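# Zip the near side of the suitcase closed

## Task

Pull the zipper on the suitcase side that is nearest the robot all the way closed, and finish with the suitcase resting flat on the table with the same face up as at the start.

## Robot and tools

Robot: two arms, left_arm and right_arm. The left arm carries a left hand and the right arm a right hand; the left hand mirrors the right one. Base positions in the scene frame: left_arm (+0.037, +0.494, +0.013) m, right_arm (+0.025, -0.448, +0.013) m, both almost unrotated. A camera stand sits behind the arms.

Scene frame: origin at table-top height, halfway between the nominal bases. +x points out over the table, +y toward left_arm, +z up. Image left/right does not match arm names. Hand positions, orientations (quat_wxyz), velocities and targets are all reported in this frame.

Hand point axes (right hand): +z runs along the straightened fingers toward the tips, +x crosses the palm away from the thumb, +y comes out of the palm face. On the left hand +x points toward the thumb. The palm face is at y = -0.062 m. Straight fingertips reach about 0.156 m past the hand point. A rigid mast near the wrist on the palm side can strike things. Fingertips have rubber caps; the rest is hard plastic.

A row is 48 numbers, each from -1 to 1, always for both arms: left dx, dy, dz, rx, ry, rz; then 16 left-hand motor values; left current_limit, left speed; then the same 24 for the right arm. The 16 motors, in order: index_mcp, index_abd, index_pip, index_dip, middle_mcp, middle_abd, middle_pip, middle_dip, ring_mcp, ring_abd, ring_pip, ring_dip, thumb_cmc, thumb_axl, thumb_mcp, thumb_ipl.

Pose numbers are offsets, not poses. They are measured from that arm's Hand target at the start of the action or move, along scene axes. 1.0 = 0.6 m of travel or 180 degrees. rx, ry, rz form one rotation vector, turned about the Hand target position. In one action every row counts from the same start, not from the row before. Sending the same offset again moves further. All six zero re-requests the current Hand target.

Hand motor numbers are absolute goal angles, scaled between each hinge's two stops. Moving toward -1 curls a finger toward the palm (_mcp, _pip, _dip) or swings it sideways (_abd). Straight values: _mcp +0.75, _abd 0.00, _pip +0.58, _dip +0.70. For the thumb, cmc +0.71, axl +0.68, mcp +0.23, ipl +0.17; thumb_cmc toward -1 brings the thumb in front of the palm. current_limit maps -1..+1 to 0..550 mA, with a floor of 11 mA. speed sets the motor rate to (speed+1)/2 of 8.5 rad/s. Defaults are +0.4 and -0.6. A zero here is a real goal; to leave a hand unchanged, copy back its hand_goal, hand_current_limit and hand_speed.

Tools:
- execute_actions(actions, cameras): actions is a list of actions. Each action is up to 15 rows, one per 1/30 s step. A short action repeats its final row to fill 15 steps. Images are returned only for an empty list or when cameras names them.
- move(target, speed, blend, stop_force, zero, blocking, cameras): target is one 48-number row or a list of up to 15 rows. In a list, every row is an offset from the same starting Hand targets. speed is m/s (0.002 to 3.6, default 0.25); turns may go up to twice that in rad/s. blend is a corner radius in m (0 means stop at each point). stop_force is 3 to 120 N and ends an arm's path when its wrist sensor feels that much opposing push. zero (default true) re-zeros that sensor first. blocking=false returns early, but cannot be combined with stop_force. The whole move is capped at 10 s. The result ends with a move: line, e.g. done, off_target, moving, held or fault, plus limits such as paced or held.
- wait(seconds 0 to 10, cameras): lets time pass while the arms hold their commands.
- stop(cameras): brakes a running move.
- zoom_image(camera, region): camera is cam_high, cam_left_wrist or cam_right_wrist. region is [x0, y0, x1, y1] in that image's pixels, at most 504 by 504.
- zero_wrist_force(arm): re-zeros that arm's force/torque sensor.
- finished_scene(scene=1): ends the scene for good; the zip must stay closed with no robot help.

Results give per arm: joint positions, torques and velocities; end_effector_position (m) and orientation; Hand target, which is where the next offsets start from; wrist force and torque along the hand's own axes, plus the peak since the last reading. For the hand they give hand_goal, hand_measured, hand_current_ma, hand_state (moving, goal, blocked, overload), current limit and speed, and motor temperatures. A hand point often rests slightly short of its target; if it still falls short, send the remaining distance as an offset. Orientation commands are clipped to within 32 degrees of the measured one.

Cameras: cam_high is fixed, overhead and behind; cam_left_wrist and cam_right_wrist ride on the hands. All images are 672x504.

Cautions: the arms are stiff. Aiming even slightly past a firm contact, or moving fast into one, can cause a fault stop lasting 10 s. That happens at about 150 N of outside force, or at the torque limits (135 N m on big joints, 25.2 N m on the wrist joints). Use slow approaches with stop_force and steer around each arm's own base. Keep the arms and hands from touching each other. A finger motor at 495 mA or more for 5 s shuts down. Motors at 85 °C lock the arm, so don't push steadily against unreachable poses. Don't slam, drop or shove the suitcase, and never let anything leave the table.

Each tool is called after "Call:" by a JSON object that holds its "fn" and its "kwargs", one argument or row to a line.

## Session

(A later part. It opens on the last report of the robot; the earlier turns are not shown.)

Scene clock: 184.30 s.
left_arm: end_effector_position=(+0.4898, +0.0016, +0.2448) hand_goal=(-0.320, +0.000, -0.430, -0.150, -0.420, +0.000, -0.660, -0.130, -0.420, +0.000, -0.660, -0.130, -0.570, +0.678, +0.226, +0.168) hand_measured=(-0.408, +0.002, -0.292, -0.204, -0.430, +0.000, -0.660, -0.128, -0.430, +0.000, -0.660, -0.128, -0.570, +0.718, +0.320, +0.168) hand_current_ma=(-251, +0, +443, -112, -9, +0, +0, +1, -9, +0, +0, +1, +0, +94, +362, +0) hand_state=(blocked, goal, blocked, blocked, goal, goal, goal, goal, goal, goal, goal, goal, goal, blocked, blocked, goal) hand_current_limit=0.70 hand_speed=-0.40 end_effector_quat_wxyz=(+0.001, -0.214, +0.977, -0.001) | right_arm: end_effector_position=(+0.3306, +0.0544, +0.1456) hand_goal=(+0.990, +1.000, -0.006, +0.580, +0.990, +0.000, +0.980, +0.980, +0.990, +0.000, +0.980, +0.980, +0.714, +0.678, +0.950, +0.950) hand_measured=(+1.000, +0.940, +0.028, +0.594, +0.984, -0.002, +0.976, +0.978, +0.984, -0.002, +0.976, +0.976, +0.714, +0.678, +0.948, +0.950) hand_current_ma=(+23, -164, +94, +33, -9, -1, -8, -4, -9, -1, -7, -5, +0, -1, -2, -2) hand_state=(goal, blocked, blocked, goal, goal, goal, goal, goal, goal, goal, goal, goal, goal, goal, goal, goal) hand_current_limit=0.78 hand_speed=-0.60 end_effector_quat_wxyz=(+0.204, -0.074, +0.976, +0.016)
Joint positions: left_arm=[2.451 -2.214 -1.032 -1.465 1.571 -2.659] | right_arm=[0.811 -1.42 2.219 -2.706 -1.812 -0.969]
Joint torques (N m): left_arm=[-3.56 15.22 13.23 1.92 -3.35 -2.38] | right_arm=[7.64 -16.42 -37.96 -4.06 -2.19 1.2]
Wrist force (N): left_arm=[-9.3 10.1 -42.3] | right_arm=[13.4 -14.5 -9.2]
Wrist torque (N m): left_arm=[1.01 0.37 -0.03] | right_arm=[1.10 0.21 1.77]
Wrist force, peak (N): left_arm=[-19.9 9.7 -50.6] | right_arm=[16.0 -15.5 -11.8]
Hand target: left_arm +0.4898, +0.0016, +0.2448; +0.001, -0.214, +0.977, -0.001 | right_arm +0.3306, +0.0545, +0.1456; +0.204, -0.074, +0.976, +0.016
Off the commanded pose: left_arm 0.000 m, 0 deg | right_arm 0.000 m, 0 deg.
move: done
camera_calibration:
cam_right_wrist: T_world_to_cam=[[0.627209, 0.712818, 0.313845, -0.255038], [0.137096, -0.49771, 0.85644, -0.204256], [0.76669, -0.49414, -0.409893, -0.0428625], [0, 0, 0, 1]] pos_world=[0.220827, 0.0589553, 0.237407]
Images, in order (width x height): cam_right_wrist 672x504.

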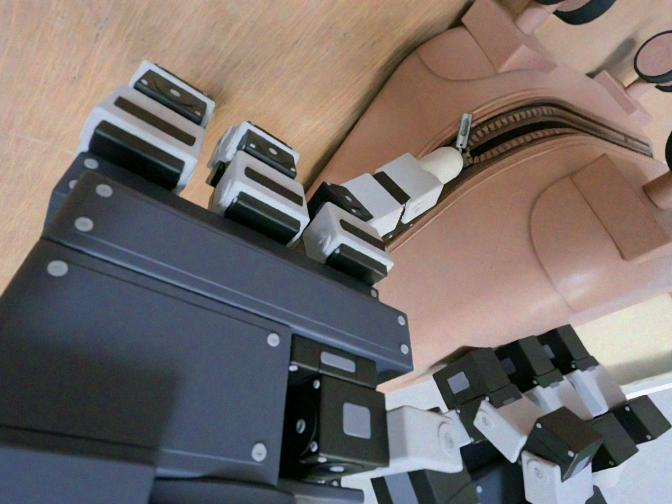

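Call:
{"fn": "zoom_image", "kwargs": {
  "camera": "cam_right_wrist",
  "region": [520, 80, 672, 190]
}}

Call:
{"fn": "wait", "kwargs": {
  "seconds": 0,
  "cameras": ["cam_high", "cam_right_wrist"]
}}

Call:
{"fn": "zoom_image", "kwargs": {
  "camera": "cam_high",
  "region": [220, 180, 440, 360]
}}

Scaled by 3.316 from the camera's 672x504 image, which has a finer 960x720 frame.

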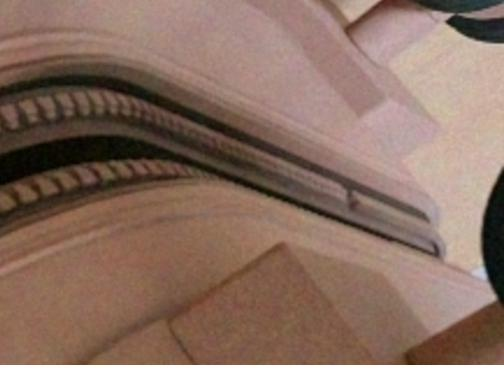

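Scene clock: 184.47 s.
left_arm: end_effector_position=(+0.4898, +0.0016, +0.2448) hand_goal=(-0.320, +0.000, -0.430, -0.150, -0.420, +0.000, -0.660, -0.130, -0.420, +0.000, -0.660, -0.130, -0.570, +0.678, +0.226, +0.168) hand_measured=(-0.408, +0.002, -0.292, -0.204, -0.430, +0.000, -0.660, -0.128, -0.430, +0.000, -0.660, -0.128, -0.570, +0.718, +0.320, +0.168) hand_current_ma=(-251, +0, +443, -112, -9, +0, +0, +1, -9, +0, +0, +1, +0, +94, +362, +0) hand_state=(blocked, goal, blocked, blocked, goal, goal, goal, goal, goal, goal, goal, goal, goal, blocked, blocked, goal) hand_current_limit=0.70 hand_speed=-0.40 end_effector_quat_wxyz=(+0.001, -0.214, +0.977, -0.001) | right_arm: end_effector_position=(+0.3306, +0.0545, +0.1456) hand_goal=(+0.990, +1.000, -0.006, +0.580, +0.990, +0.000, +0.980, +0.980, +0.990, +0.000, +0.980, +0.980, +0.714, +0.678, +0.950, +0.950) hand_measured=(+1.000, +0.940, +0.028, +0.594, +0.984, -0.002, +0.976, +0.978, +0.984, -0.002, +0.976, +0.976, +0.714, +0.678, +0.948, +0.950) hand_current_ma=(+23, -164, +94, +33, -9, -1, -8, -4, -9, -1, -7, -5, +0, -1, -2, -2) hand_state=(goal, blocked, blocked, goal, goal, goal, goal, goal, goal, goal, goal, goal, goal, goal, goal, goal) hand_current_limit=0.78 hand_speed=-0.60 end_effector_quat_wxyz=(+0.204, -0.074, +0.976, +0.016)
Joint positions: left_arm=[2.451 -2.214 -1.032 -1.465 1.571 -2.659] | right_arm=[0.811 -1.42 2.219 -2.706 -1.813 -0.969]
Joint torques (N m): left_arm=[-2.84 16.55 13.06 1.95 -3.3 -2.36] | right_arm=[6 -17.02 -38.03 -3.79 -2.07 1.05]
Wrist force (N): left_arm=[-9.3 10.1 -42.2] | right_arm=[13.3 -14.5 -9.1]
Wrist torque (N m): left_arm=[1.01 0.38 -0.03] | right_arm=[1.10 0.23 1.77]
Wrist force, peak (N): left_arm=[-9.3 10.2 -42.5] | right_arm=[13.5 -14.6 -9.1]
Hand target: left_arm +0.4898, +0.0016, +0.2448; +0.001, -0.214, +0.977, -0.001 | right_arm +0.3306, +0.0545, +0.1456; +0.204, -0.074, +0.976, +0.016
Off the commanded pose: left_arm 0.000 m, 0 deg | right_arm 0.000 m, 0 deg.
camera_calibration:
cam_right_wrist: T_world_to_cam=[[0.62732, 0.71272, 0.313847, -0.255057], [0.137026, -0.497739, 0.856434, -0.204238], [0.766612, -0.494253, -0.409903, -0.0428358], [0, 0, 0, 1]] pos_world=[0.220827, 0.0589554, 0.237407]
Images, in order (width x height): cam_high 672x504, cam_right_wrist 672x504.

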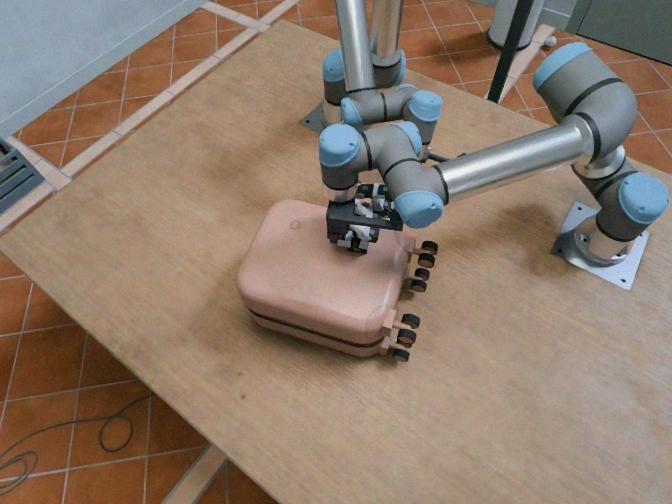

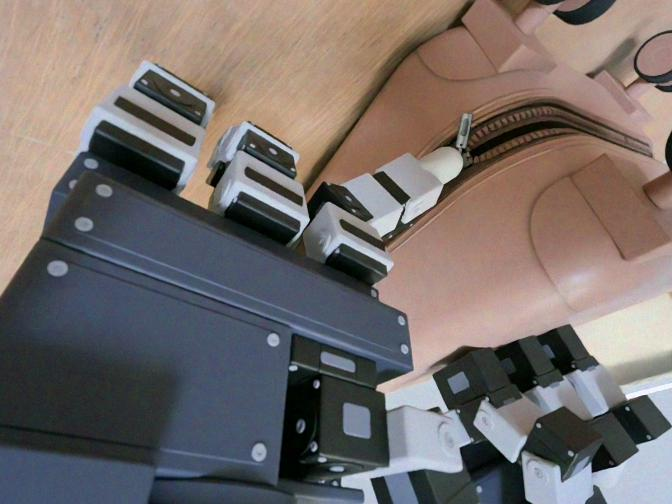

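Scaled by 2.291 from the camera's 672x504 image, which has a finer 960x720 frame.

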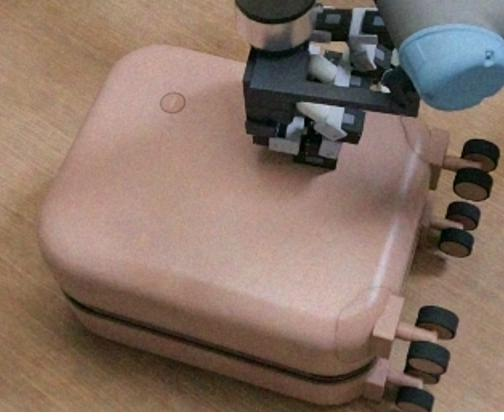

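Call:
{"fn": "move", "kwargs": {
  "target": [
    [0,0,0,0,0,0,-0.32,0,-0.43,-0.15,-0.42,0,-0.66,-0.13,-0.42,0,-0.66,-0.13,-0.571,0.678,0.226,0.168,0.7,-0.4,-0.0003,-0.0085,0,0,0,0,0.99,1.0,-0.007,0.58,0.99,0,0.98,0.98,0.99,0,0.98,0.98,0.714,0.678,0.95,0.95,0.78,-0.6],
    [0,0,0,0,0,0,-0.32,0,-0.43,-0.15,-0.42,0,-0.66,-0.13,-0.42,0,-0.66,-0.13,-0.571,0.678,0.226,0.168,0.7,-0.4,-0.0337,-0.0072,0,0,0,0,0.99,1.0,-0.007,0.58,0.99,0,0.98,0.98,0.99,0,0.98,0.98,0.714,0.678,0.95,0.95,0.78,-0.6]
  ],
  "speed": 0.05,
  "blend": 0.002
}}

Call:
{"fn": "move", "kwargs": {
  "target": [0,0,0.06,0,0,0,-0.32,0,-0.43,-0.15,-0.42,0,-0.66,-0.13,-0.42,0,-0.66,-0.13,-0.571,0.678,0.226,0.168,0.7,-0.4,0,0,0,0,0,0,0.99,1.0,-0.007,0.58,0.99,0,0.98,0.98,0.99,0,0.98,0.98,0.714,0.678,0.95,0.95,0.78,-0.6],
  "speed": 0.05,
  "cameras": ["cam_left_wrist","cam_right_wrist","cam_high"]
}}

Call:
{"fn": "zoom_image", "kwargs": {
  "camera": "cam_right_wrist",
  "region": [400, 60, 640, 260]
}}

Scene clock: 187.33 s.
left_arm: end_effector_position=(+0.4898, +0.0016, +0.2448) hand_goal=(-0.320, +0.000, -0.430, -0.150, -0.420, +0.000, -0.660, -0.130, -0.420, +0.000, -0.660, -0.130, -0.570, +0.678, +0.226, +0.168) hand_measured=(-0.408, +0.002, -0.292, -0.204, -0.430, +0.000, -0.660, -0.128, -0.430, +0.000, -0.660, -0.128, -0.570, +0.718, +0.320, +0.168) hand_current_ma=(-251, +0, +443, -112, -9, +0, +0, +1, -9, +0, +0, +1, +0, +94, +362, +0) hand_state=(blocked, goal, blocked, blocked, goal, goal, goal, goal, goal, goal, goal, goal, goal, blocked, blocked, goal) hand_current_limit=0.70 hand_speed=-0.40 end_effector_quat_wxyz=(+0.001, -0.214, +0.977, -0.001) | right_arm: end_effector_position=(+0.3105, +0.0501, +0.1456) hand_goal=(+0.990, +1.000, -0.006, +0.580, +0.990, +0.000, +0.980, +0.980, +0.990, +0.000, +0.980, +0.980, +0.714, +0.678, +0.950, +0.950) hand_measured=(+0.990, +0.988, -0.004, +0.582, +0.984, -0.002, +0.976, +0.978, +0.984, -0.002, +0.976, +0.976, +0.714, +0.678, +0.948, +0.950) hand_current_ma=(+1, -23, +3, +4, -9, -1, -8, -4, -9, -1, -7, -5, +0, -1, -2, -2) hand_state=(goal, goal, goal, goal, goal, goal, goal, goal, goal, goal, goal, goal, goal, goal, goal, goal) hand_current_limit=0.78 hand_speed=-0.60 end_effector_quat_wxyz=(+0.204, -0.074, +0.976, +0.016)
Joint positions: left_arm=[2.451 -2.214 -1.032 -1.465 1.571 -2.659] | right_arm=[0.838 -1.449 2.253 -2.704 -1.821 -0.942]
Joint torques (N m): left_arm=[-1.1 30.15 9.25 1.69 -1.52 -2.36] | right_arm=[7.62 -31.04 -1.88 -0.7 -3.24 1.95]
Wrist force (N): left_arm=[-9.2 9.0 -43.1] | right_arm=[-0.5 0.5 -0.7]
Wrist torque (N m): left_arm=[1.02 0.37 -0.01] | right_arm=[0.09 0.08 -0.02]
Wrist force, peak (N): left_arm=[-9.4 8.9 -43.5] | right_arm=[13.7 -14.7 -9.2]
Hand target: left_arm +0.4898, +0.0016, +0.2448; +0.001, -0.214, +0.977, -0.001 | right_arm +0.3104, +0.0501, +0.1456; +0.204, -0.074, +0.976, +0.016
Off the commanded pose: left_arm 0.000 m, 0 deg | right_arm 0.000 m, 0 deg.
move: done

Scene clock: 188.57 s.
left_arm: end_effector_position=(+0.4898, +0.0016, +0.2808) hand_goal=(-0.320, +0.000, -0.430, -0.150, -0.420, +0.000, -0.660, -0.130, -0.420, +0.000, -0.660, -0.130, -0.570, +0.678, +0.226, +0.168) hand_measured=(-0.312, +0.002, -0.424, -0.154, -0.414, +0.000, -0.660, -0.128, -0.414, +0.000, -0.660, -0.128, -0.572, +0.682, +0.224, +0.168) hand_current_ma=(+6, +0, +5, -3, +5, +0, +0, +1, +4, +0, +0, +1, +0, +2, -1, +0) hand_state=(goal, goal, goal, goal, goal, goal, goal, goal, goal, goal, goal, goal, goal, goal, goal, goal) hand_current_limit=0.70 hand_speed=-0.40 end_effector_quat_wxyz=(+0.001, -0.214, +0.977, -0.001) | right_arm: end_effector_position=(+0.3104, +0.0501, +0.1456) hand_goal=(+0.990, +1.000, -0.006, +0.580, +0.990, +0.000, +0.980, +0.980, +0.990, +0.000, +0.980, +0.980, +0.714, +0.678, +0.950, +0.950) hand_measured=(+0.990, +0.988, -0.004, +0.582, +0.984, -0.002, +0.976, +0.978, +0.984, -0.002, +0.976, +0.976, +0.714, +0.678, +0.948, +0.950) hand_current_ma=(+1, -23, +3, +4, -9, -1, -8, -4, -9, -1, -7, -5, +0, -1, -2, -2) hand_state=(goal, goal, goal, goal, goal, goal, goal, goal, goal, goal, goal, goal, goal, goal, goal, goal) hand_current_limit=0.78 hand_speed=-0.60 end_effector_quat_wxyz=(+0.204, -0.074, +0.976, +0.016)
Joint positions: left_arm=[2.451 -2.208 -0.95 -1.553 1.571 -2.659] | right_arm=[0.839 -1.449 2.253 -2.704 -1.822 -0.942]
Joint torques (N m): left_arm=[0.4 35.36 31.73 0.06 0.41 -1.55] | right_arm=[7.35 -29.76 -2.28 -0.96 -3.18 2.07]
Wrist force (N): left_arm=[-1.1 0.6 -0.1] | right_arm=[-0.5 0.4 -0.7]
Wrist torque (N m): left_arm=[0.06 0.25 0.11] | right_arm=[0.08 0.09 -0.02]
Wrist force, peak (N): left_arm=[-9.3 9.0 -43.2] | right_arm=[-0.7 0.4 -0.7]
Hand target: left_arm +0.4898, +0.0016, +0.2808; +0.001, -0.214, +0.977, -0.001 | right_arm +0.3104, +0.0501, +0.1456; +0.204, -0.074, +0.976, +0.016
Off the commanded pose: left_arm 0.000 m, 0 deg | right_arm 0.000 m, 0 deg.
move: done
camera_calibration:
cam_left_wrist: T_world_to_cam=[[0.967386, -0.24532, -0.0631118, -0.48385], [-0.111193, -0.635118, 0.76437, -0.219298], [-0.227599, -0.732423, -0.641682, 0.413192], [0, 0, 0, 1]] pos_world=[0.537727, 0.0446526, 0.402226]
cam_right_wrist: T_world_to_cam=[[0.627375, 0.712684, 0.313819, -0.239323], [0.136988, -0.497716, 0.856454, -0.203609], [0.766574, -0.494328, -0.409883, -0.0294681], [0, 0, 0, 1]] pos_world=[0.200627, 0.0546557, 0.237407]

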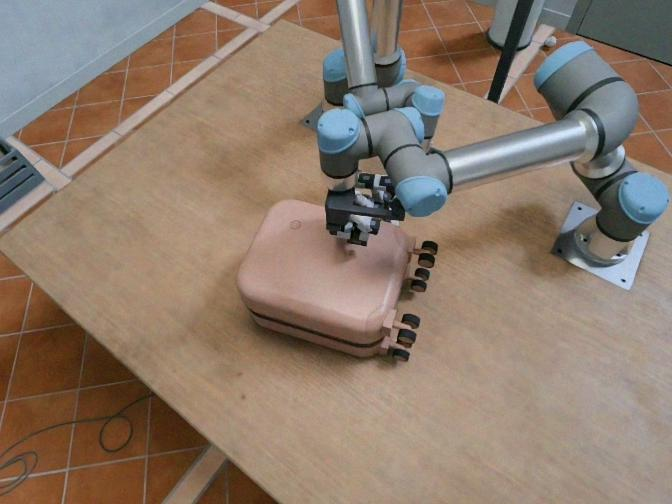

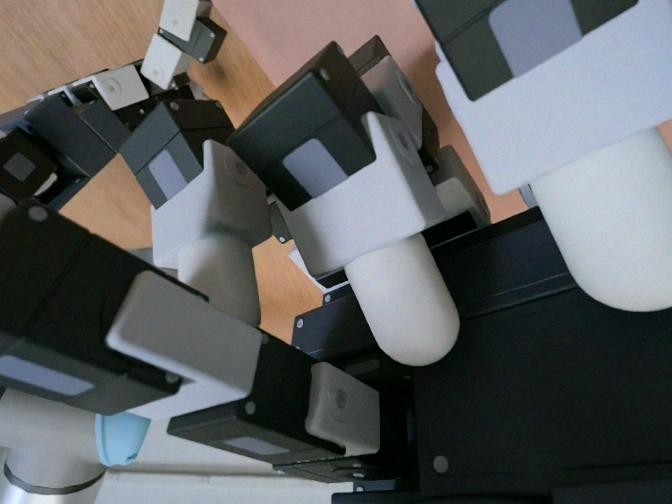

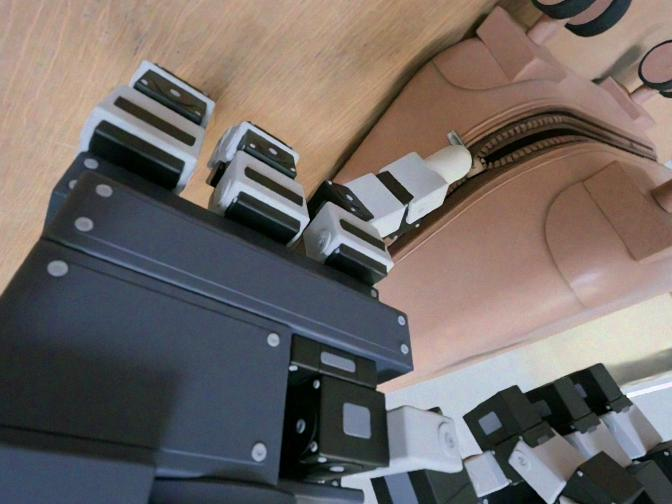

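Scaled by 2.100 from the camera's 672x504 image, which has a finer 960x720 frame.

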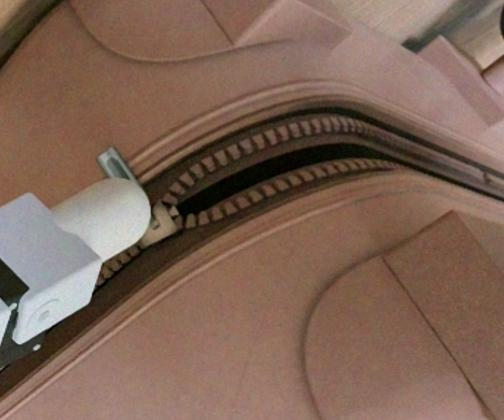

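Call:
{"fn": "move", "kwargs": {
  "target": [
    [0,0.02,0.06,0,0,0,-0.9,0,0.0,0.3,-0.9,0,0.0,0.3,-0.9,0,0.0,0.3,0.714,0.678,0.95,0.95,0.7,0.0,0,0,0,0,0,0,0.99,1.0,-0.007,0.58,0.99,0,0.98,0.98,0.99,0,0.98,0.98,0.714,0.678,0.95,0.95,0.78,-0.6],
    [-0.01,0.158,0.06,0,0,0,-0.9,0,0.0,0.3,-0.9,0,0.0,0.3,-0.9,0,0.0,0.3,0.714,0.678,0.95,0.95,0.7,0.0,0,0,0,0,0,0,0.99,1.0,-0.007,0.58,0.99,0,0.98,0.98,0.99,0,0.98,0.98,0.714,0.678,0.95,0.95,0.78,-0.6]
  ],
  "speed": 0.12,
  "blend": 0.01,
  "cameras": ["cam_left_wrist","cam_high"]
}}

Call:
{"fn": "zoom_image", "kwargs": {
  "camera": "cam_high",
  "region": [280, 80, 480, 280]
}}

Scene clock: 190.67 s.
left_arm: end_effector_position=(+0.4838, +0.0963, +0.3168) hand_goal=(-0.900, +0.000, +0.000, +0.300, -0.900, +0.000, +0.000, +0.300, -0.900, +0.000, +0.000, +0.300, +0.714, +0.678, +0.950, +0.950) hand_measured=(-0.884, +0.002, -0.002, +0.298, -0.880, +0.000, -0.002, +0.296, -0.902, +0.030, -0.024, +0.284, +0.712, +0.680, +0.946, +0.948) hand_current_ma=(+22, +0, -1, -2, +29, +0, -1, -2, +0, +38, -34, -18, -1, +0, -3, -1) hand_state=(goal, goal, goal, goal, blocked, goal, goal, goal, goal, blocked, blocked, goal, goal, goal, goal, goal) hand_current_limit=0.70 hand_speed=0.00 end_effector_quat_wxyz=(+0.001, -0.214, +0.977, +0.000) | right_arm: end_effector_position=(+0.3104, +0.0501, +0.1456) hand_goal=(+0.990, +1.000, -0.006, +0.580, +0.990, +0.000, +0.980, +0.980, +0.990, +0.000, +0.980, +0.980, +0.714, +0.678, +0.950, +0.950) hand_measured=(+0.990, +0.988, -0.004, +0.582, +0.984, -0.002, +0.976, +0.978, +0.984, -0.002, +0.976, +0.976, +0.714, +0.678, +0.948, +0.950) hand_current_ma=(+1, -23, +3, +4, -9, -1, -8, -4, -9, -1, -7, -5, +0, -1, -2, -2) hand_state=(goal, goal, goal, goal, goal, goal, goal, goal, goal, goal, goal, goal, goal, goal, goal, goal) hand_current_limit=0.78 hand_speed=-0.60 end_effector_quat_wxyz=(+0.204, -0.074, +0.976, +0.016)
Joint positions: left_arm=[2.556 -2.009 -1.168 -1.534 1.571 -2.554] | right_arm=[0.839 -1.449 2.253 -2.704 -1.822 -0.942]
Joint torques (N m): left_arm=[8.06 48.59 17.38 4.78 -1.19 2.22] | right_arm=[6.94 -29.68 -3.7 -1.2 -3.29 2.06]
Wrist force (N): left_arm=[-0.7 1.0 -0.2] | right_arm=[-0.7 0.2 -0.5]
Wrist torque (N m): left_arm=[0.05 0.18 0.00] | right_arm=[0.04 0.10 -0.04]
Wrist force, peak (N): left_arm=[-1.0 1.7 -0.3] | right_arm=[-0.8 0.4 -0.8]
Hand target: left_arm +0.4838, +0.0964, +0.3168; +0.001, -0.214, +0.977, -0.001 | right_arm +0.3104, +0.0501, +0.1456; +0.204, -0.074, +0.976, +0.016
Off the commanded pose: left_arm 0.000 m, 0 deg | right_arm 0.000 m, 0 deg.
move: done
camera_calibration:
cam_left_wrist: T_world_to_cam=[[0.967387, -0.245246, -0.063376, -0.452535], [-0.110982, -0.635274, 0.764271, -0.187371], [-0.227696, -0.732312, -0.641774, 0.504385], [0, 0, 0, 1]] pos_world=[0.531828, 0.139353, 0.438224]
Images, in order (width x height): cam_high 672x504, cam_left_wrist 672x504.

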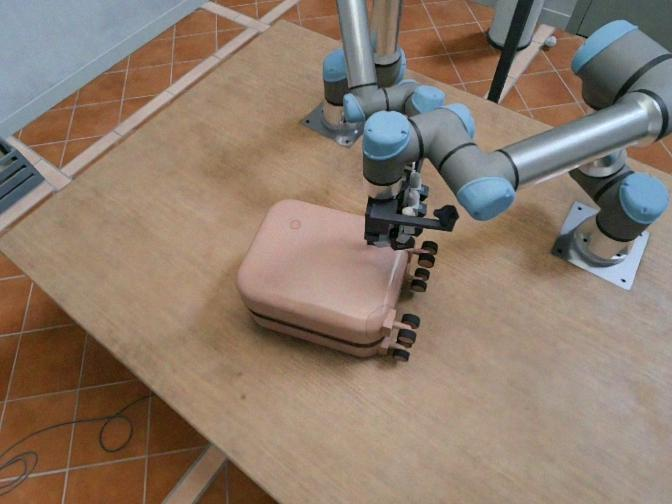

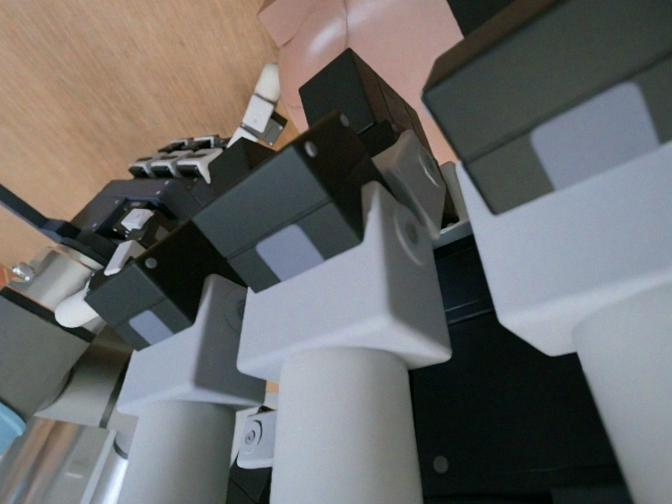

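Scaled by 2.520 from the camera's 672x504 image, which has a finer 960x720 frame.

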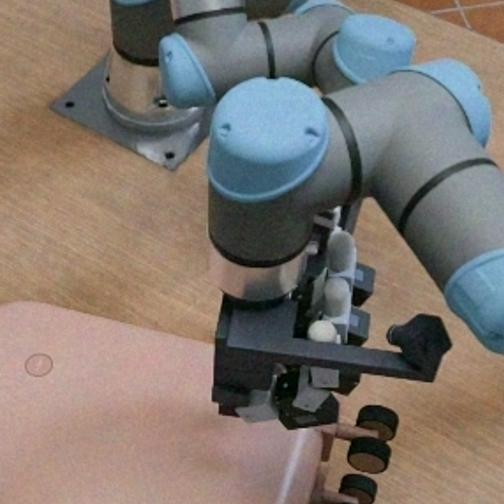

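Call:
{"fn": "move", "kwargs": {
  "target": [0,0,-0.08,0,0,0,-0.9,0,0.0,0.3,-0.9,0,0.0,0.3,-0.9,0.03,0.0,0.3,0.714,0.678,0.95,0.95,0.7,0.0,0,0,0,0,0,0,0.99,1.0,-0.007,0.58,0.99,0,0.98,0.98,0.99,0,0.98,0.98,0.714,0.678,0.95,0.95,0.78,-0.6],
  "speed": 0.08,
  "stop_force": 8
}}

Call:
{"fn": "move", "kwargs": {
  "target": [0,0,-0.08,0,0,0,-0.9,0,0.0,0.3,-0.9,0,0.0,0.3,-0.9,0.03,0.0,0.3,0.714,0.678,0.95,0.95,0.7,0.0,0,0,0,0,0,0,0.99,1.0,-0.007,0.58,0.99,0,0.98,0.98,0.99,0,0.98,0.98,0.714,0.678,0.95,0.95,0.78,-0.6],
  "speed": 0.015,
  "stop_force": 12,
  "cameras": ["cam_left_wrist","cam_high"]
}}

Call:
{"fn": "zoom_image", "kwargs": {
  "camera": "cam_high",
  "region": [280, 120, 480, 320]
}}

Scene clock: 192.63 s.
left_arm: end_effector_position=(+0.4838, +0.0964, +0.2688) hand_goal=(-0.900, +0.000, +0.000, +0.300, -0.900, +0.000, +0.000, +0.300, -0.900, +0.030, +0.000, +0.300, +0.714, +0.678, +0.950, +0.950) hand_measured=(-0.884, +0.002, -0.002, +0.298, -0.880, +0.000, -0.002, +0.296, -0.894, +0.034, -0.002, +0.298, +0.712, +0.680, +0.946, +0.948) hand_current_ma=(+22, +0, -1, -2, +29, +0, -1, -2, +4, +2, -1, -1, -1, +0, -3, -1) hand_state=(goal, goal, goal, goal, blocked, goal, goal, goal, goal, goal, goal, goal, goal, goal, goal, goal) hand_current_limit=0.70 hand_speed=0.00 end_effector_quat_wxyz=(+0.001, -0.214, +0.977, -0.001) | right_arm: end_effector_position=(+0.3104, +0.0501, +0.1456) hand_goal=(+0.990, +1.000, -0.006, +0.580, +0.990, +0.000, +0.980, +0.980, +0.990, +0.000, +0.980, +0.980, +0.714, +0.678, +0.950, +0.950) hand_measured=(+0.990, +0.988, -0.004, +0.582, +0.984, -0.002, +0.976, +0.978, +0.984, -0.002, +0.976, +0.976, +0.714, +0.678, +0.948, +0.950) hand_current_ma=(+1, -23, +3, +4, -9, -1, -8, -4, -9, -1, -7, -5, +0, -1, -2, -2) hand_state=(goal, goal, goal, goal, goal, goal, goal, goal, goal, goal, goal, goal, goal, goal, goal, goal) hand_current_limit=0.78 hand_speed=-0.60 end_effector_quat_wxyz=(+0.204, -0.074, +0.976, +0.016)
Joint positions: left_arm=[2.556 -2.02 -1.275 -1.416 1.571 -2.553] | right_arm=[0.839 -1.449 2.253 -2.704 -1.822 -0.942]
Joint torques (N m): left_arm=[6.74 29.73 17.13 4.54 -0.19 1.88] | right_arm=[6.91 -30.82 -2.8 -0.83 -3.22 1.89]
Wrist force (N): left_arm=[-0.7 0.5 -0.3] | right_arm=[-0.7 0.4 -0.5]
Wrist torque (N m): left_arm=[-0.02 0.17 -0.01] | right_arm=[0.06 0.11 -0.04]
Wrist force, peak (N): left_arm=[-0.8 1.1 -0.2] | right_arm=[-0.9 0.3 -0.7]
Hand target: left_arm +0.4838, +0.0964, +0.2688; +0.001, -0.214, +0.977, -0.001 | right_arm +0.3104, +0.0501, +0.1456; +0.204, -0.074, +0.976, +0.016
Off the commanded pose: left_arm 0.000 m, 0 deg | right_arm 0.000 m, 0 deg.
move: done

Scene clock: 196.70 s.
left_arm: end_effector_position=(+0.4838, +0.0964, +0.2272) hand_goal=(-0.900, +0.000, +0.000, +0.300, -0.900, +0.000, +0.000, +0.300, -0.900, +0.030, +0.000, +0.300, +0.714, +0.678, +0.950, +0.950) hand_measured=(-0.904, +0.002, -0.002, +0.298, -0.906, +0.000, -0.002, +0.296, -0.902, +0.034, -0.002, +0.298, +0.712, +0.680, +0.946, +0.948) hand_current_ma=(-2, +0, -1, -1, -4, +0, -1, -2, -2, +2, -1, -1, -1, +0, -3, -1) hand_state=(goal, goal, goal, goal, goal, goal, goal, goal, goal, goal, goal, goal, goal, goal, goal, goal) hand_current_limit=0.70 hand_speed=0.00 end_effector_quat_wxyz=(+0.001, -0.214, +0.977, -0.001) | right_arm: end_effector_position=(+0.3104, +0.0501, +0.1456) hand_goal=(+0.990, +1.000, -0.006, +0.580, +0.990, +0.000, +0.980, +0.980, +0.990, +0.000, +0.980, +0.980, +0.714, +0.678, +0.950, +0.950) hand_measured=(+0.990, +0.988, -0.004, +0.582, +0.984, -0.002, +0.976, +0.978, +0.984, -0.002, +0.976, +0.976, +0.714, +0.678, +0.948, +0.950) hand_current_ma=(+1, -23, +3, +4, -9, -1, -8, -4, -9, -1, -7, -5, +0, -1, -2, -2) hand_state=(goal, goal, goal, goal, goal, goal, goal, goal, goal, goal, goal, goal, goal, goal, goal, goal) hand_current_limit=0.78 hand_speed=-0.60 end_effector_quat_wxyz=(+0.204, -0.074, +0.976, +0.016)
Joint positions: left_arm=[2.556 -2.04 -1.353 -1.318 1.571 -2.553] | right_arm=[0.839 -1.449 2.253 -2.704 -1.822 -0.942]
Joint torques (N m): left_arm=[6.7 49.04 29.76 0.39 -0.44 2] | right_arm=[6.97 -29.99 -4.39 -0.94 -3.17 1.87]
Wrist force (N): left_arm=[-1.0 2.1 -3.8] | right_arm=[-0.6 0.4 -0.7]
Wrist torque (N m): left_arm=[0.20 0.11 -0.04] | right_arm=[0.08 0.09 -0.02]
Wrist force, peak (N): left_arm=[0.4 -5.8 -15.0] | right_arm=[-0.7 0.4 -0.9]
Hand target: left_arm +0.4838, +0.0964, +0.2272; +0.001, -0.214, +0.977, -0.001 (not the last commanded pose) | right_arm +0.3104, +0.0501, +0.1456; +0.204, -0.074, +0.976, +0.016
Off the commanded pose: left_arm 0.006 m, 0 deg | right_arm 0.000 m, 0 deg.
move: contact (left_arm)
camera_calibration:
cam_left_wrist: T_world_to_cam=[[0.967388, -0.245304, -0.0631311, -0.458266], [-0.111169, -0.635124, 0.764368, -0.118786], [-0.227599, -0.732423, -0.641682, 0.446888], [0, 0, 0, 1]] pos_world=[0.531828, 0.139453, 0.348625]
Images, in order (width x height): cam_high 672x504, cam_left_wrist 672x504.

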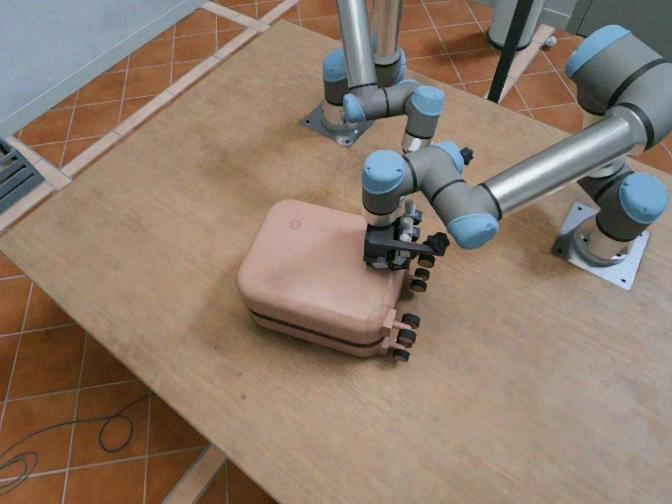

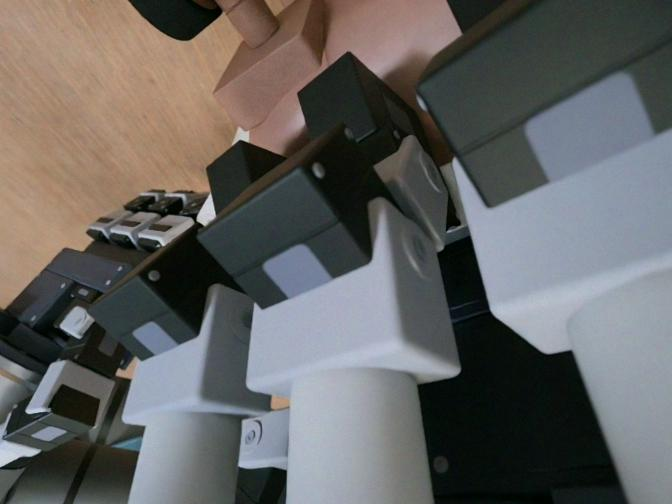

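Scaled by 2.520 from the camera's 672x504 image, which has a finer 960x720 frame.

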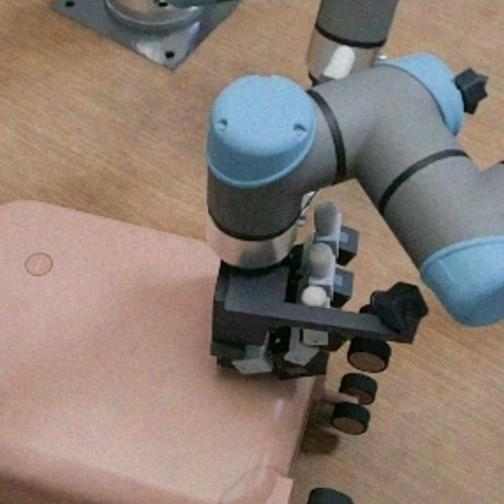

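Call:
{"fn": "move", "kwargs": {
  "target": [0,0,-0.0025,0,0,0,-0.9,0,0.0,0.3,-0.9,0,0.0,0.3,-0.9,0.03,0.0,0.3,0.714,0.678,0.95,0.95,0.7,0.0,0,0,0,0,0,0,0.99,1.0,-0.007,0.58,0.99,0,0.98,0.98,0.99,0,0.98,0.98,0.714,0.678,0.95,0.95,0.78,-0.6],
  "speed": 0.01,
  "stop_force": 50
}}

Scene clock: 198.27 s.
left_arm: end_effector_position=(+0.4838, +0.0964, +0.2257) hand_goal=(-0.900, +0.000, +0.000, +0.300, -0.900, +0.000, +0.000, +0.300, -0.900, +0.030, +0.000, +0.300, +0.714, +0.678, +0.950, +0.950) hand_measured=(-0.922, +0.002, -0.002, +0.298, -0.924, +0.000, -0.002, +0.296, -0.920, +0.034, -0.002, +0.298, +0.712, +0.680, +0.946, +0.948) hand_current_ma=(-32, +0, -1, -1, -38, +0, -1, -2, -28, +2, -1, -1, -1, +0, -3, -1) hand_state=(blocked, goal, goal, goal, blocked, goal, goal, goal, blocked, goal, goal, goal, goal, goal, goal, goal) hand_current_limit=0.70 hand_speed=0.00 end_effector_quat_wxyz=(+0.001, -0.214, +0.977, -0.001) | right_arm: end_effector_position=(+0.3104, +0.0501, +0.1456) hand_goal=(+0.990, +1.000, -0.006, +0.580, +0.990, +0.000, +0.980, +0.980, +0.990, +0.000, +0.980, +0.980, +0.714, +0.678, +0.950, +0.950) hand_measured=(+0.990, +0.988, -0.004, +0.582, +0.984, -0.002, +0.976, +0.978, +0.984, -0.002, +0.976, +0.976, +0.714, +0.678, +0.948, +0.950) hand_current_ma=(+1, -23, +3, +4, -9, -1, -8, -4, -9, -1, -7, -5, +0, -1, -2, -2) hand_state=(goal, goal, goal, goal, goal, goal, goal, goal, goal, goal, goal, goal, goal, goal, goal, goal) hand_current_limit=0.78 hand_speed=-0.60 end_effector_quat_wxyz=(+0.204, -0.074, +0.976, +0.016)
Joint positions: left_arm=[2.556 -2.041 -1.355 -1.314 1.571 -2.553] | right_arm=[0.839 -1.449 2.253 -2.704 -1.822 -0.942]
Joint torques (N m): left_arm=[5.99 17.97 4.32 1.95 0.14 1.87] | right_arm=[6.7 -29.83 -3.38 -0.87 -3.09 2]
Wrist force (N): left_arm=[-0.7 -8.7 -20.7] | right_arm=[-0.6 0.3 -0.6]
Wrist torque (N m): left_arm=[0.62 -0.22 0.17] | right_arm=[0.06 0.09 -0.03]
Wrist force, peak (N): left_arm=[-0.7 -8.7 -20.7] | right_arm=[-0.5 0.3 -0.9]
Hand target: left_arm +0.4838, +0.0964, +0.2257; +0.001, -0.214, +0.977, -0.001 | right_arm +0.3104, +0.0501, +0.1456; +0.204, -0.074, +0.976, +0.016
Off the commanded pose: left_arm 0.000 m, 0 deg | right_arm 0.000 m, 0 deg.
move: done

Call:
{"fn": "move", "kwargs": {
  "target": [0,0,-0.004,0,0,0,-0.9,0,0.0,0.3,-0.9,0,0.0,0.3,-0.9,0.03,0.0,0.3,0.714,0.678,0.95,0.95,0.7,0.0,0,0,0,0,0,0,0.99,1.0,-0.007,0.58,0.99,0,0.98,0.98,0.99,0,0.98,0.98,0.714,0.678,0.95,0.95,0.78,-0.6],
  "speed": 0.01,
  "stop_force": 50
}}

Scene clock: 199.80 s.
left_arm: end_effector_position=(+0.4838, +0.0964, +0.2233) hand_goal=(-0.900, +0.000, +0.000, +0.300, -0.900, +0.000, +0.000, +0.300, -0.900, +0.030, +0.000, +0.300, +0.714, +0.678, +0.950, +0.950) hand_measured=(-0.958, +0.002, -0.002, +0.298, -0.962, +0.000, -0.002, +0.296, -0.956, +0.034, -0.002, +0.298, +0.712, +0.680, +0.946, +0.948) hand_current_ma=(-136, +0, -1, -1, -150, +0, -1, -2, -125, +2, +0, -1, -1, +0, -3, -1) hand_state=(blocked, goal, goal, goal, blocked, goal, goal, goal, blocked, goal, goal, goal, goal, goal, goal, goal) hand_current_limit=0.70 hand_speed=0.00 end_effector_quat_wxyz=(+0.001, -0.214, +0.977, -0.001) | right_arm: end_effector_position=(+0.3104, +0.0501, +0.1456) hand_goal=(+0.990, +1.000, -0.006, +0.580, +0.990, +0.000, +0.980, +0.980, +0.990, +0.000, +0.980, +0.980, +0.714, +0.678, +0.950, +0.950) hand_measured=(+0.990, +0.988, -0.004, +0.582, +0.984, -0.002, +0.976, +0.978, +0.984, -0.002, +0.976, +0.976, +0.714, +0.678, +0.948, +0.950) hand_current_ma=(+1, -23, +3, +4, -9, -1, -8, -4, -9, -1, -7, -5, +0, -1, -2, -2) hand_state=(goal, goal, goal, goal, goal, goal, goal, goal, goal, goal, goal, goal, goal, goal, goal, goal) hand_current_limit=0.78 hand_speed=-0.60 end_effector_quat_wxyz=(+0.204, -0.074, +0.976, +0.016)
Joint positions: left_arm=[2.556 -2.042 -1.359 -1.309 1.571 -2.553] | right_arm=[0.839 -1.449 2.253 -2.704 -1.822 -0.942]
Joint torques (N m): left_arm=[6.09 6.22 -7.33 -0.44 1.15 1.71] | right_arm=[6.03 -29.44 -2.06 -0.93 -3.09 1.95]
Wrist force (N): left_arm=[-0.6 -17.7 -40.7] | right_arm=[-0.7 0.5 -0.8]
Wrist torque (N m): left_arm=[1.16 -0.66 0.34] | right_arm=[0.11 0.11 -0.04]
Wrist force, peak (N): left_arm=[-0.6 -17.7 -40.7] | right_arm=[-0.7 0.5 -0.8]
Hand target: left_arm +0.4838, +0.0964, +0.2233; +0.001, -0.214, +0.977, -0.001 | right_arm +0.3104, +0.0501, +0.1456; +0.204, -0.074, +0.976, +0.016
Off the commanded pose: left_arm 0.000 m, 0 deg | right_arm 0.000 m, 0 deg.
move: done

Call:
{"fn": "move", "kwargs": {
  "target": [-0.0002,-0.0085,-0.0025,0,0,0,-0.9,0,0.0,0.3,-0.9,0,0.0,0.3,-0.9,0.03,0.0,0.3,0.714,0.678,0.95,0.95,0.7,0.0,0,0,0,0,0,0,0.99,1.0,-0.007,0.58,0.99,0,0.98,0.98,0.99,0,0.98,0.98,0.714,0.678,0.95,0.95,0.78,-0.6],
  "speed": 0.01,
  "cameras": ["cam_right_wrist","cam_high"]
}}

Call:
{"fn": "zoom_image", "kwargs": {
  "camera": "cam_right_wrist",
  "region": [400, 60, 640, 260]
}}

Call:
{"fn": "zoom_image", "kwargs": {
  "camera": "cam_high",
  "region": [220, 180, 440, 360]
}}

Scene clock: 200.80 s.
left_arm: end_effector_position=(+0.4837, +0.0914, +0.2218) hand_goal=(-0.900, +0.000, +0.000, +0.300, -0.900, +0.000, +0.000, +0.300, -0.900, +0.030, +0.000, +0.300, +0.714, +0.678, +0.950, +0.950) hand_measured=(-0.990, +0.002, -0.002, +0.298, -0.994, +0.000, -0.002, +0.296, -0.992, +0.034, +0.000, +0.298, +0.712, +0.680, +0.946, +0.948) hand_current_ma=(-260, +0, -1, -1, -272, +0, -1, -2, -265, +2, +0, -1, -1, +0, -3, -1) hand_state=(blocked, goal, goal, goal, blocked, goal, goal, goal, blocked, goal, goal, goal, goal, goal, goal, goal) hand_current_limit=0.70 hand_speed=0.00 end_effector_quat_wxyz=(+0.001, -0.214, +0.977, -0.001) | right_arm: end_effector_position=(+0.3104, +0.0501, +0.1456) hand_goal=(+0.990, +1.000, -0.006, +0.580, +0.990, +0.000, +0.980, +0.980, +0.990, +0.000, +0.980, +0.980, +0.714, +0.678, +0.950, +0.950) hand_measured=(+0.990, +0.988, -0.004, +0.582, +0.984, -0.002, +0.976, +0.978, +0.984, -0.002, +0.976, +0.976, +0.714, +0.678, +0.948, +0.950) hand_current_ma=(+1, -23, +3, +4, -9, -1, -8, -4, -9, -1, -7, -5, +0, -1, -2, -2) hand_state=(goal, goal, goal, goal, goal, goal, goal, goal, goal, goal, goal, goal, goal, goal, goal, goal) hand_current_limit=0.78 hand_speed=-0.60 end_effector_quat_wxyz=(+0.204, -0.074, +0.976, +0.016)
Joint positions: left_arm=[2.55 -2.051 -1.35 -1.309 1.571 -2.56] | right_arm=[0.839 -1.449 2.253 -2.704 -1.822 -0.942]
Joint torques (N m): left_arm=[-12.83 5.48 12.6 -0.79 -5.16 -2.46] | right_arm=[6.77 -29.81 -3.1 -0.86 -3.08 1.85]
Wrist force (N): left_arm=[-8.1 19.1 -41.1] | right_arm=[-0.6 0.5 -0.6]
Wrist torque (N m): left_arm=[2.19 -0.81 -0.58] | right_arm=[0.09 0.09 -0.02]
Wrist force, peak (N): left_arm=[-8.1 19.1 -41.1] | right_arm=[-0.7 0.4 -0.7]
Hand target: left_arm +0.4837, +0.0913, +0.2218; +0.001, -0.214, +0.977, -0.001 | right_arm +0.3104, +0.0501, +0.1456; +0.204, -0.074, +0.976, +0.016
Off the commanded pose: left_arm 0.000 m, 0 deg | right_arm 0.000 m, 0 deg.
move: done
camera_calibration:
cam_right_wrist: T_world_to_cam=[[0.627375, 0.712684, 0.313819, -0.239323], [0.136988, -0.497716, 0.856454, -0.203609], [0.766574, -0.494328, -0.409883, -0.0294681], [0, 0, 0, 1]] pos_world=[0.200627, 0.0546557, 0.237407]
Images, in order (width x height): cam_high 672x504, cam_right_wrist 672x504.

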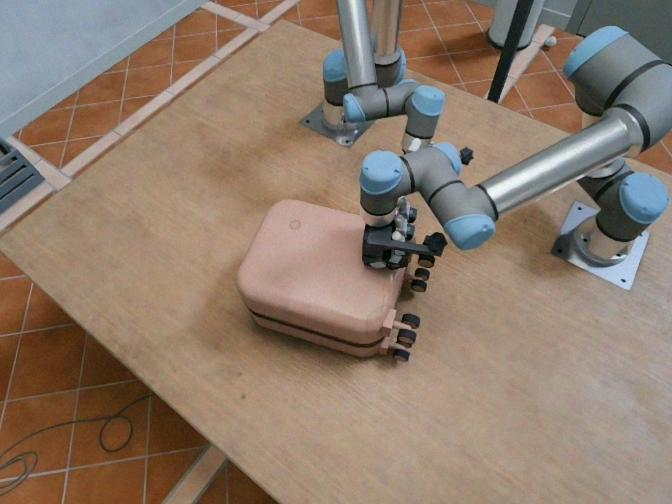

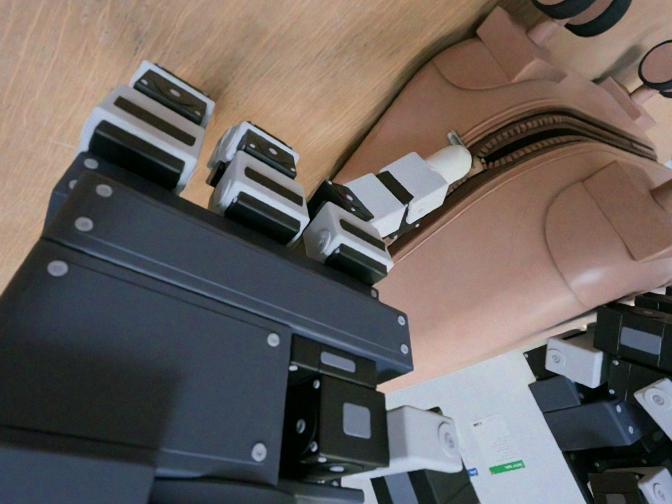

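Scaled by 2.100 from the camera's 672x504 image, which has a finer 960x720 frame.

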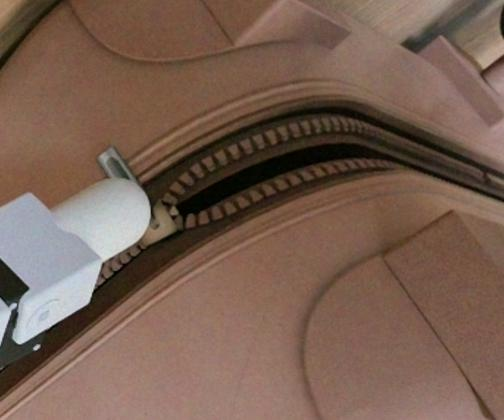

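Scaled by 2.291 from the camera's 672x504 image, which has a finer 960x720 frame.

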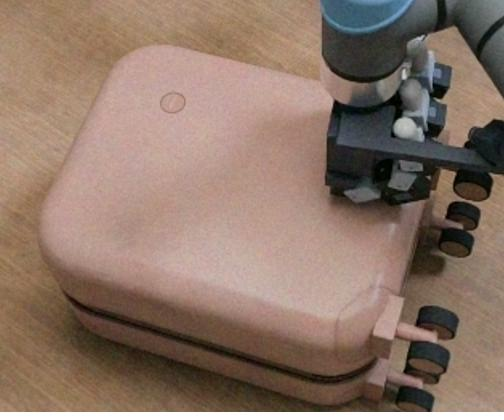

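Call:
{"fn": "move", "kwargs": {
  "target": [
    [0,0,-0.0015,0,0,0,-0.9,0,0.0,0.3,-0.9,0,0.0,0.3,-0.9,0.03,0.0,0.3,0.714,0.678,0.95,0.95,0.7,0.0,0.0040,-0.0407,-0.0018,0,0,0,0.99,1.0,-0.007,0.58,0.99,0,0.98,0.98,0.99,0,0.98,0.98,0.714,0.678,0.95,0.95,0.78,-0.6],
    [0,0,-0.0015,0,0,0,-0.9,0,0.0,0.3,-0.9,0,0.0,0.3,-0.9,0.03,0.0,0.3,0.714,0.678,0.95,0.95,0.7,0.0,0.0407,-0.0239,-0.0018,0,0,0,0.99,1.0,-0.007,0.58,0.99,0,0.98,0.98,0.99,0,0.98,0.98,0.714,0.678,0.95,0.95,0.78,-0.6]
  ],
  "speed": 0.04,
  "blend": 0.002,
  "cameras": ["cam_right_wrist"]
}}

Call:
{"fn": "zoom_image", "kwargs": {
  "camera": "cam_right_wrist",
  "region": [400, 60, 600, 240]
}}

Scene clock: 203.00 s.
left_arm: end_effector_position=(+0.4837, +0.0913, +0.2209) hand_goal=(-0.900, +0.000, +0.000, +0.300, -0.900, +0.000, +0.000, +0.300, -0.900, +0.030, +0.000, +0.300, +0.714, +0.678, +0.950, +0.950) hand_measured=(-0.994, +0.002, -0.002, +0.298, -0.994, +0.000, -0.002, +0.296, -0.994, +0.034, +0.000, +0.298, +0.712, +0.680, +0.946, +0.948) hand_current_ma=(-270, +0, -1, -1, -276, +0, -1, -2, -272, +2, +0, -1, -1, +0, -3, -1) hand_state=(blocked, goal, goal, goal, blocked, goal, goal, goal, blocked, goal, goal, goal, goal, goal, goal, goal) hand_current_limit=0.70 hand_speed=0.00 end_effector_quat_wxyz=(+0.001, -0.214, +0.977, -0.001) | right_arm: end_effector_position=(+0.3347, +0.0358, +0.1446) hand_goal=(+0.990, +1.000, -0.006, +0.580, +0.990, +0.000, +0.980, +0.980, +0.990, +0.000, +0.980, +0.980, +0.714, +0.678, +0.950, +0.950) hand_measured=(+0.990, +0.988, -0.004, +0.582, +0.984, -0.002, +0.976, +0.978, +0.984, -0.002, +0.976, +0.976, +0.714, +0.678, +0.948, +0.950) hand_current_ma=(+1, -22, +3, +4, -9, -1, -8, -4, -9, -1, -7, -5, +0, -1, -2, -2) hand_state=(goal, goal, goal, goal, goal, goal, goal, goal, goal, goal, goal, goal, goal, goal, goal, goal) hand_current_limit=0.78 hand_speed=-0.60 end_effector_quat_wxyz=(+0.204, -0.074, +0.976, +0.016)
Joint positions: left_arm=[2.549 -2.052 -1.351 -1.307 1.571 -2.56] | right_arm=[0.773 -1.447 2.259 -2.728 -1.8 -1.006]
Joint torques (N m): left_arm=[-13.07 -16.65 -13.96 3.76 -4.97 -1.71] | right_arm=[-9.44 -16.24 -29.32 -0.8 2.28 -1.84]
Wrist force (N): left_arm=[-2.8 27.7 -75.9] | right_arm=[-0.5 0.3 -0.8]
Wrist torque (N m): left_arm=[3.60 -1.65 -0.61] | right_arm=[0.08 0.07 0.06]
Wrist force, peak (N): left_arm=[-2.7 27.8 -76.1] | right_arm=[-0.7 0.4 -0.7]
Hand target: left_arm +0.4837, +0.0913, +0.2209; +0.001, -0.214, +0.977, -0.001 | right_arm +0.3348, +0.0358, +0.1446; +0.204, -0.074, +0.976, +0.016
Off the commanded pose: left_arm 0.000 m, 0 deg | right_arm 0.000 m, 0 deg.
move: done
camera_calibration:
cam_right_wrist: T_world_to_cam=[[0.627375, 0.712684, 0.313819, -0.243992], [0.136988, -0.497716, 0.856454, -0.213248], [0.766574, -0.494328, -0.409883, -0.0556241], [0, 0, 0, 1]] pos_world=[0.224927, 0.0402557, 0.236407]
Images, in order (width x height): cam_right_wrist 672x504.

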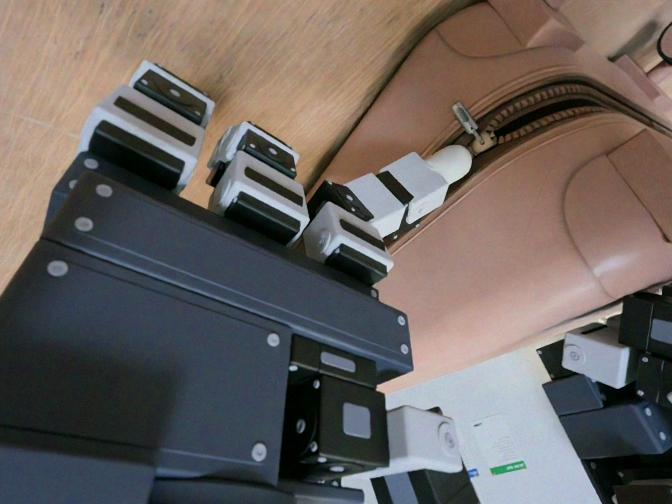

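Scaled by 2.520 from the camera's 672x504 image, which has a finer 960x720 frame.

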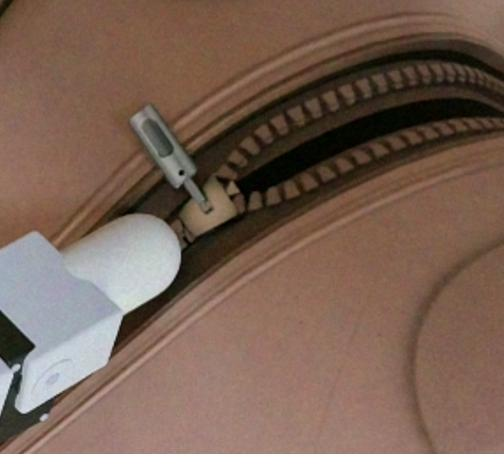

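Call:
{"fn": "move", "kwargs": {
  "target": [0,0,0.0006,0,0,0,-0.9,0,0.0,0.3,-0.9,0,0.0,0.3,-0.9,0.03,0.0,0.3,0.714,0.678,0.95,0.95,0.7,0.0,0.0101,0.0019,0,0,0,0,0.99,1.0,-0.007,0.58,0.99,0,0.98,0.98,0.99,0,0.98,0.98,0.714,0.678,0.95,0.95,0.78,-0.6],
  "speed": 0.015,
  "stop_force": 5
}}

Scene clock: 204.63 s.
left_arm: end_effector_position=(+0.4837, +0.0913, +0.2210) hand_goal=(-0.900, +0.000, +0.000, +0.300, -0.900, +0.000, +0.000, +0.300, -0.900, +0.030, +0.000, +0.300, +0.714, +0.678, +0.950, +0.950) hand_measured=(-0.994, +0.002, -0.002, +0.298, -0.994, +0.000, -0.002, +0.296, -0.994, +0.034, +0.000, +0.298, +0.712, +0.680, +0.946, +0.948) hand_current_ma=(-270, +0, -1, -1, -276, +0, -1, -2, -272, +2, +0, -1, -1, +0, -3, -1) hand_state=(blocked, goal, goal, goal, blocked, goal, goal, goal, blocked, goal, goal, goal, goal, goal, goal, goal) hand_current_limit=0.70 hand_speed=0.00 end_effector_quat_wxyz=(+0.001, -0.214, +0.977, -0.001) | right_arm: end_effector_position=(+0.3380, +0.0364, +0.1445) hand_goal=(+0.990, +1.000, -0.006, +0.580, +0.990, +0.000, +0.980, +0.980, +0.990, +0.000, +0.980, +0.980, +0.714, +0.678, +0.950, +0.950) hand_measured=(+1.000, +0.996, -0.016, +0.574, +0.984, -0.002, +0.976, +0.978, +0.984, -0.002, +0.976, +0.976, +0.714, +0.678, +0.948, +0.950) hand_current_ma=(+20, -5, -18, -9, -9, -1, -8, -4, -9, -1, -7, -5, +0, -1, -2, -2) hand_state=(goal, goal, goal, goal, goal, goal, goal, goal, goal, goal, goal, goal, goal, goal, goal, goal) hand_current_limit=0.78 hand_speed=-0.60 end_effector_quat_wxyz=(+0.204, -0.074, +0.976, +0.015)
Joint positions: left_arm=[2.549 -2.052 -1.351 -1.308 1.571 -2.56] | right_arm=[0.769 -1.441 2.253 -2.728 -1.798 -1.01]
Joint torques (N m): left_arm=[-11.73 3.5 -12 3.6 -5.01 -1.21] | right_arm=[6.74 -30.22 -3.8 -1.79 -2.92 1.74]
Wrist force (N): left_arm=[-3.7 26.5 -70.7] | right_arm=[2.7 -2.9 -3.6]
Wrist torque (N m): left_arm=[3.39 -1.55 -0.63] | right_arm=[0.31 0.07 0.39]
Wrist force, peak (N): left_arm=[-3.0 27.6 -76.3] | right_arm=[4.6 -4.2 -5.1]
Hand target: left_arm +0.4837, +0.0913, +0.2210; +0.001, -0.214, +0.977, -0.001 | right_arm +0.3380, +0.0364, +0.1445; +0.204, -0.074, +0.976, +0.015 (not the last commanded pose)
Off the commanded pose: left_arm 0.000 m, 0 deg | right_arm 0.003 m, 0 deg.
move: contact (left_arm, right_arm)


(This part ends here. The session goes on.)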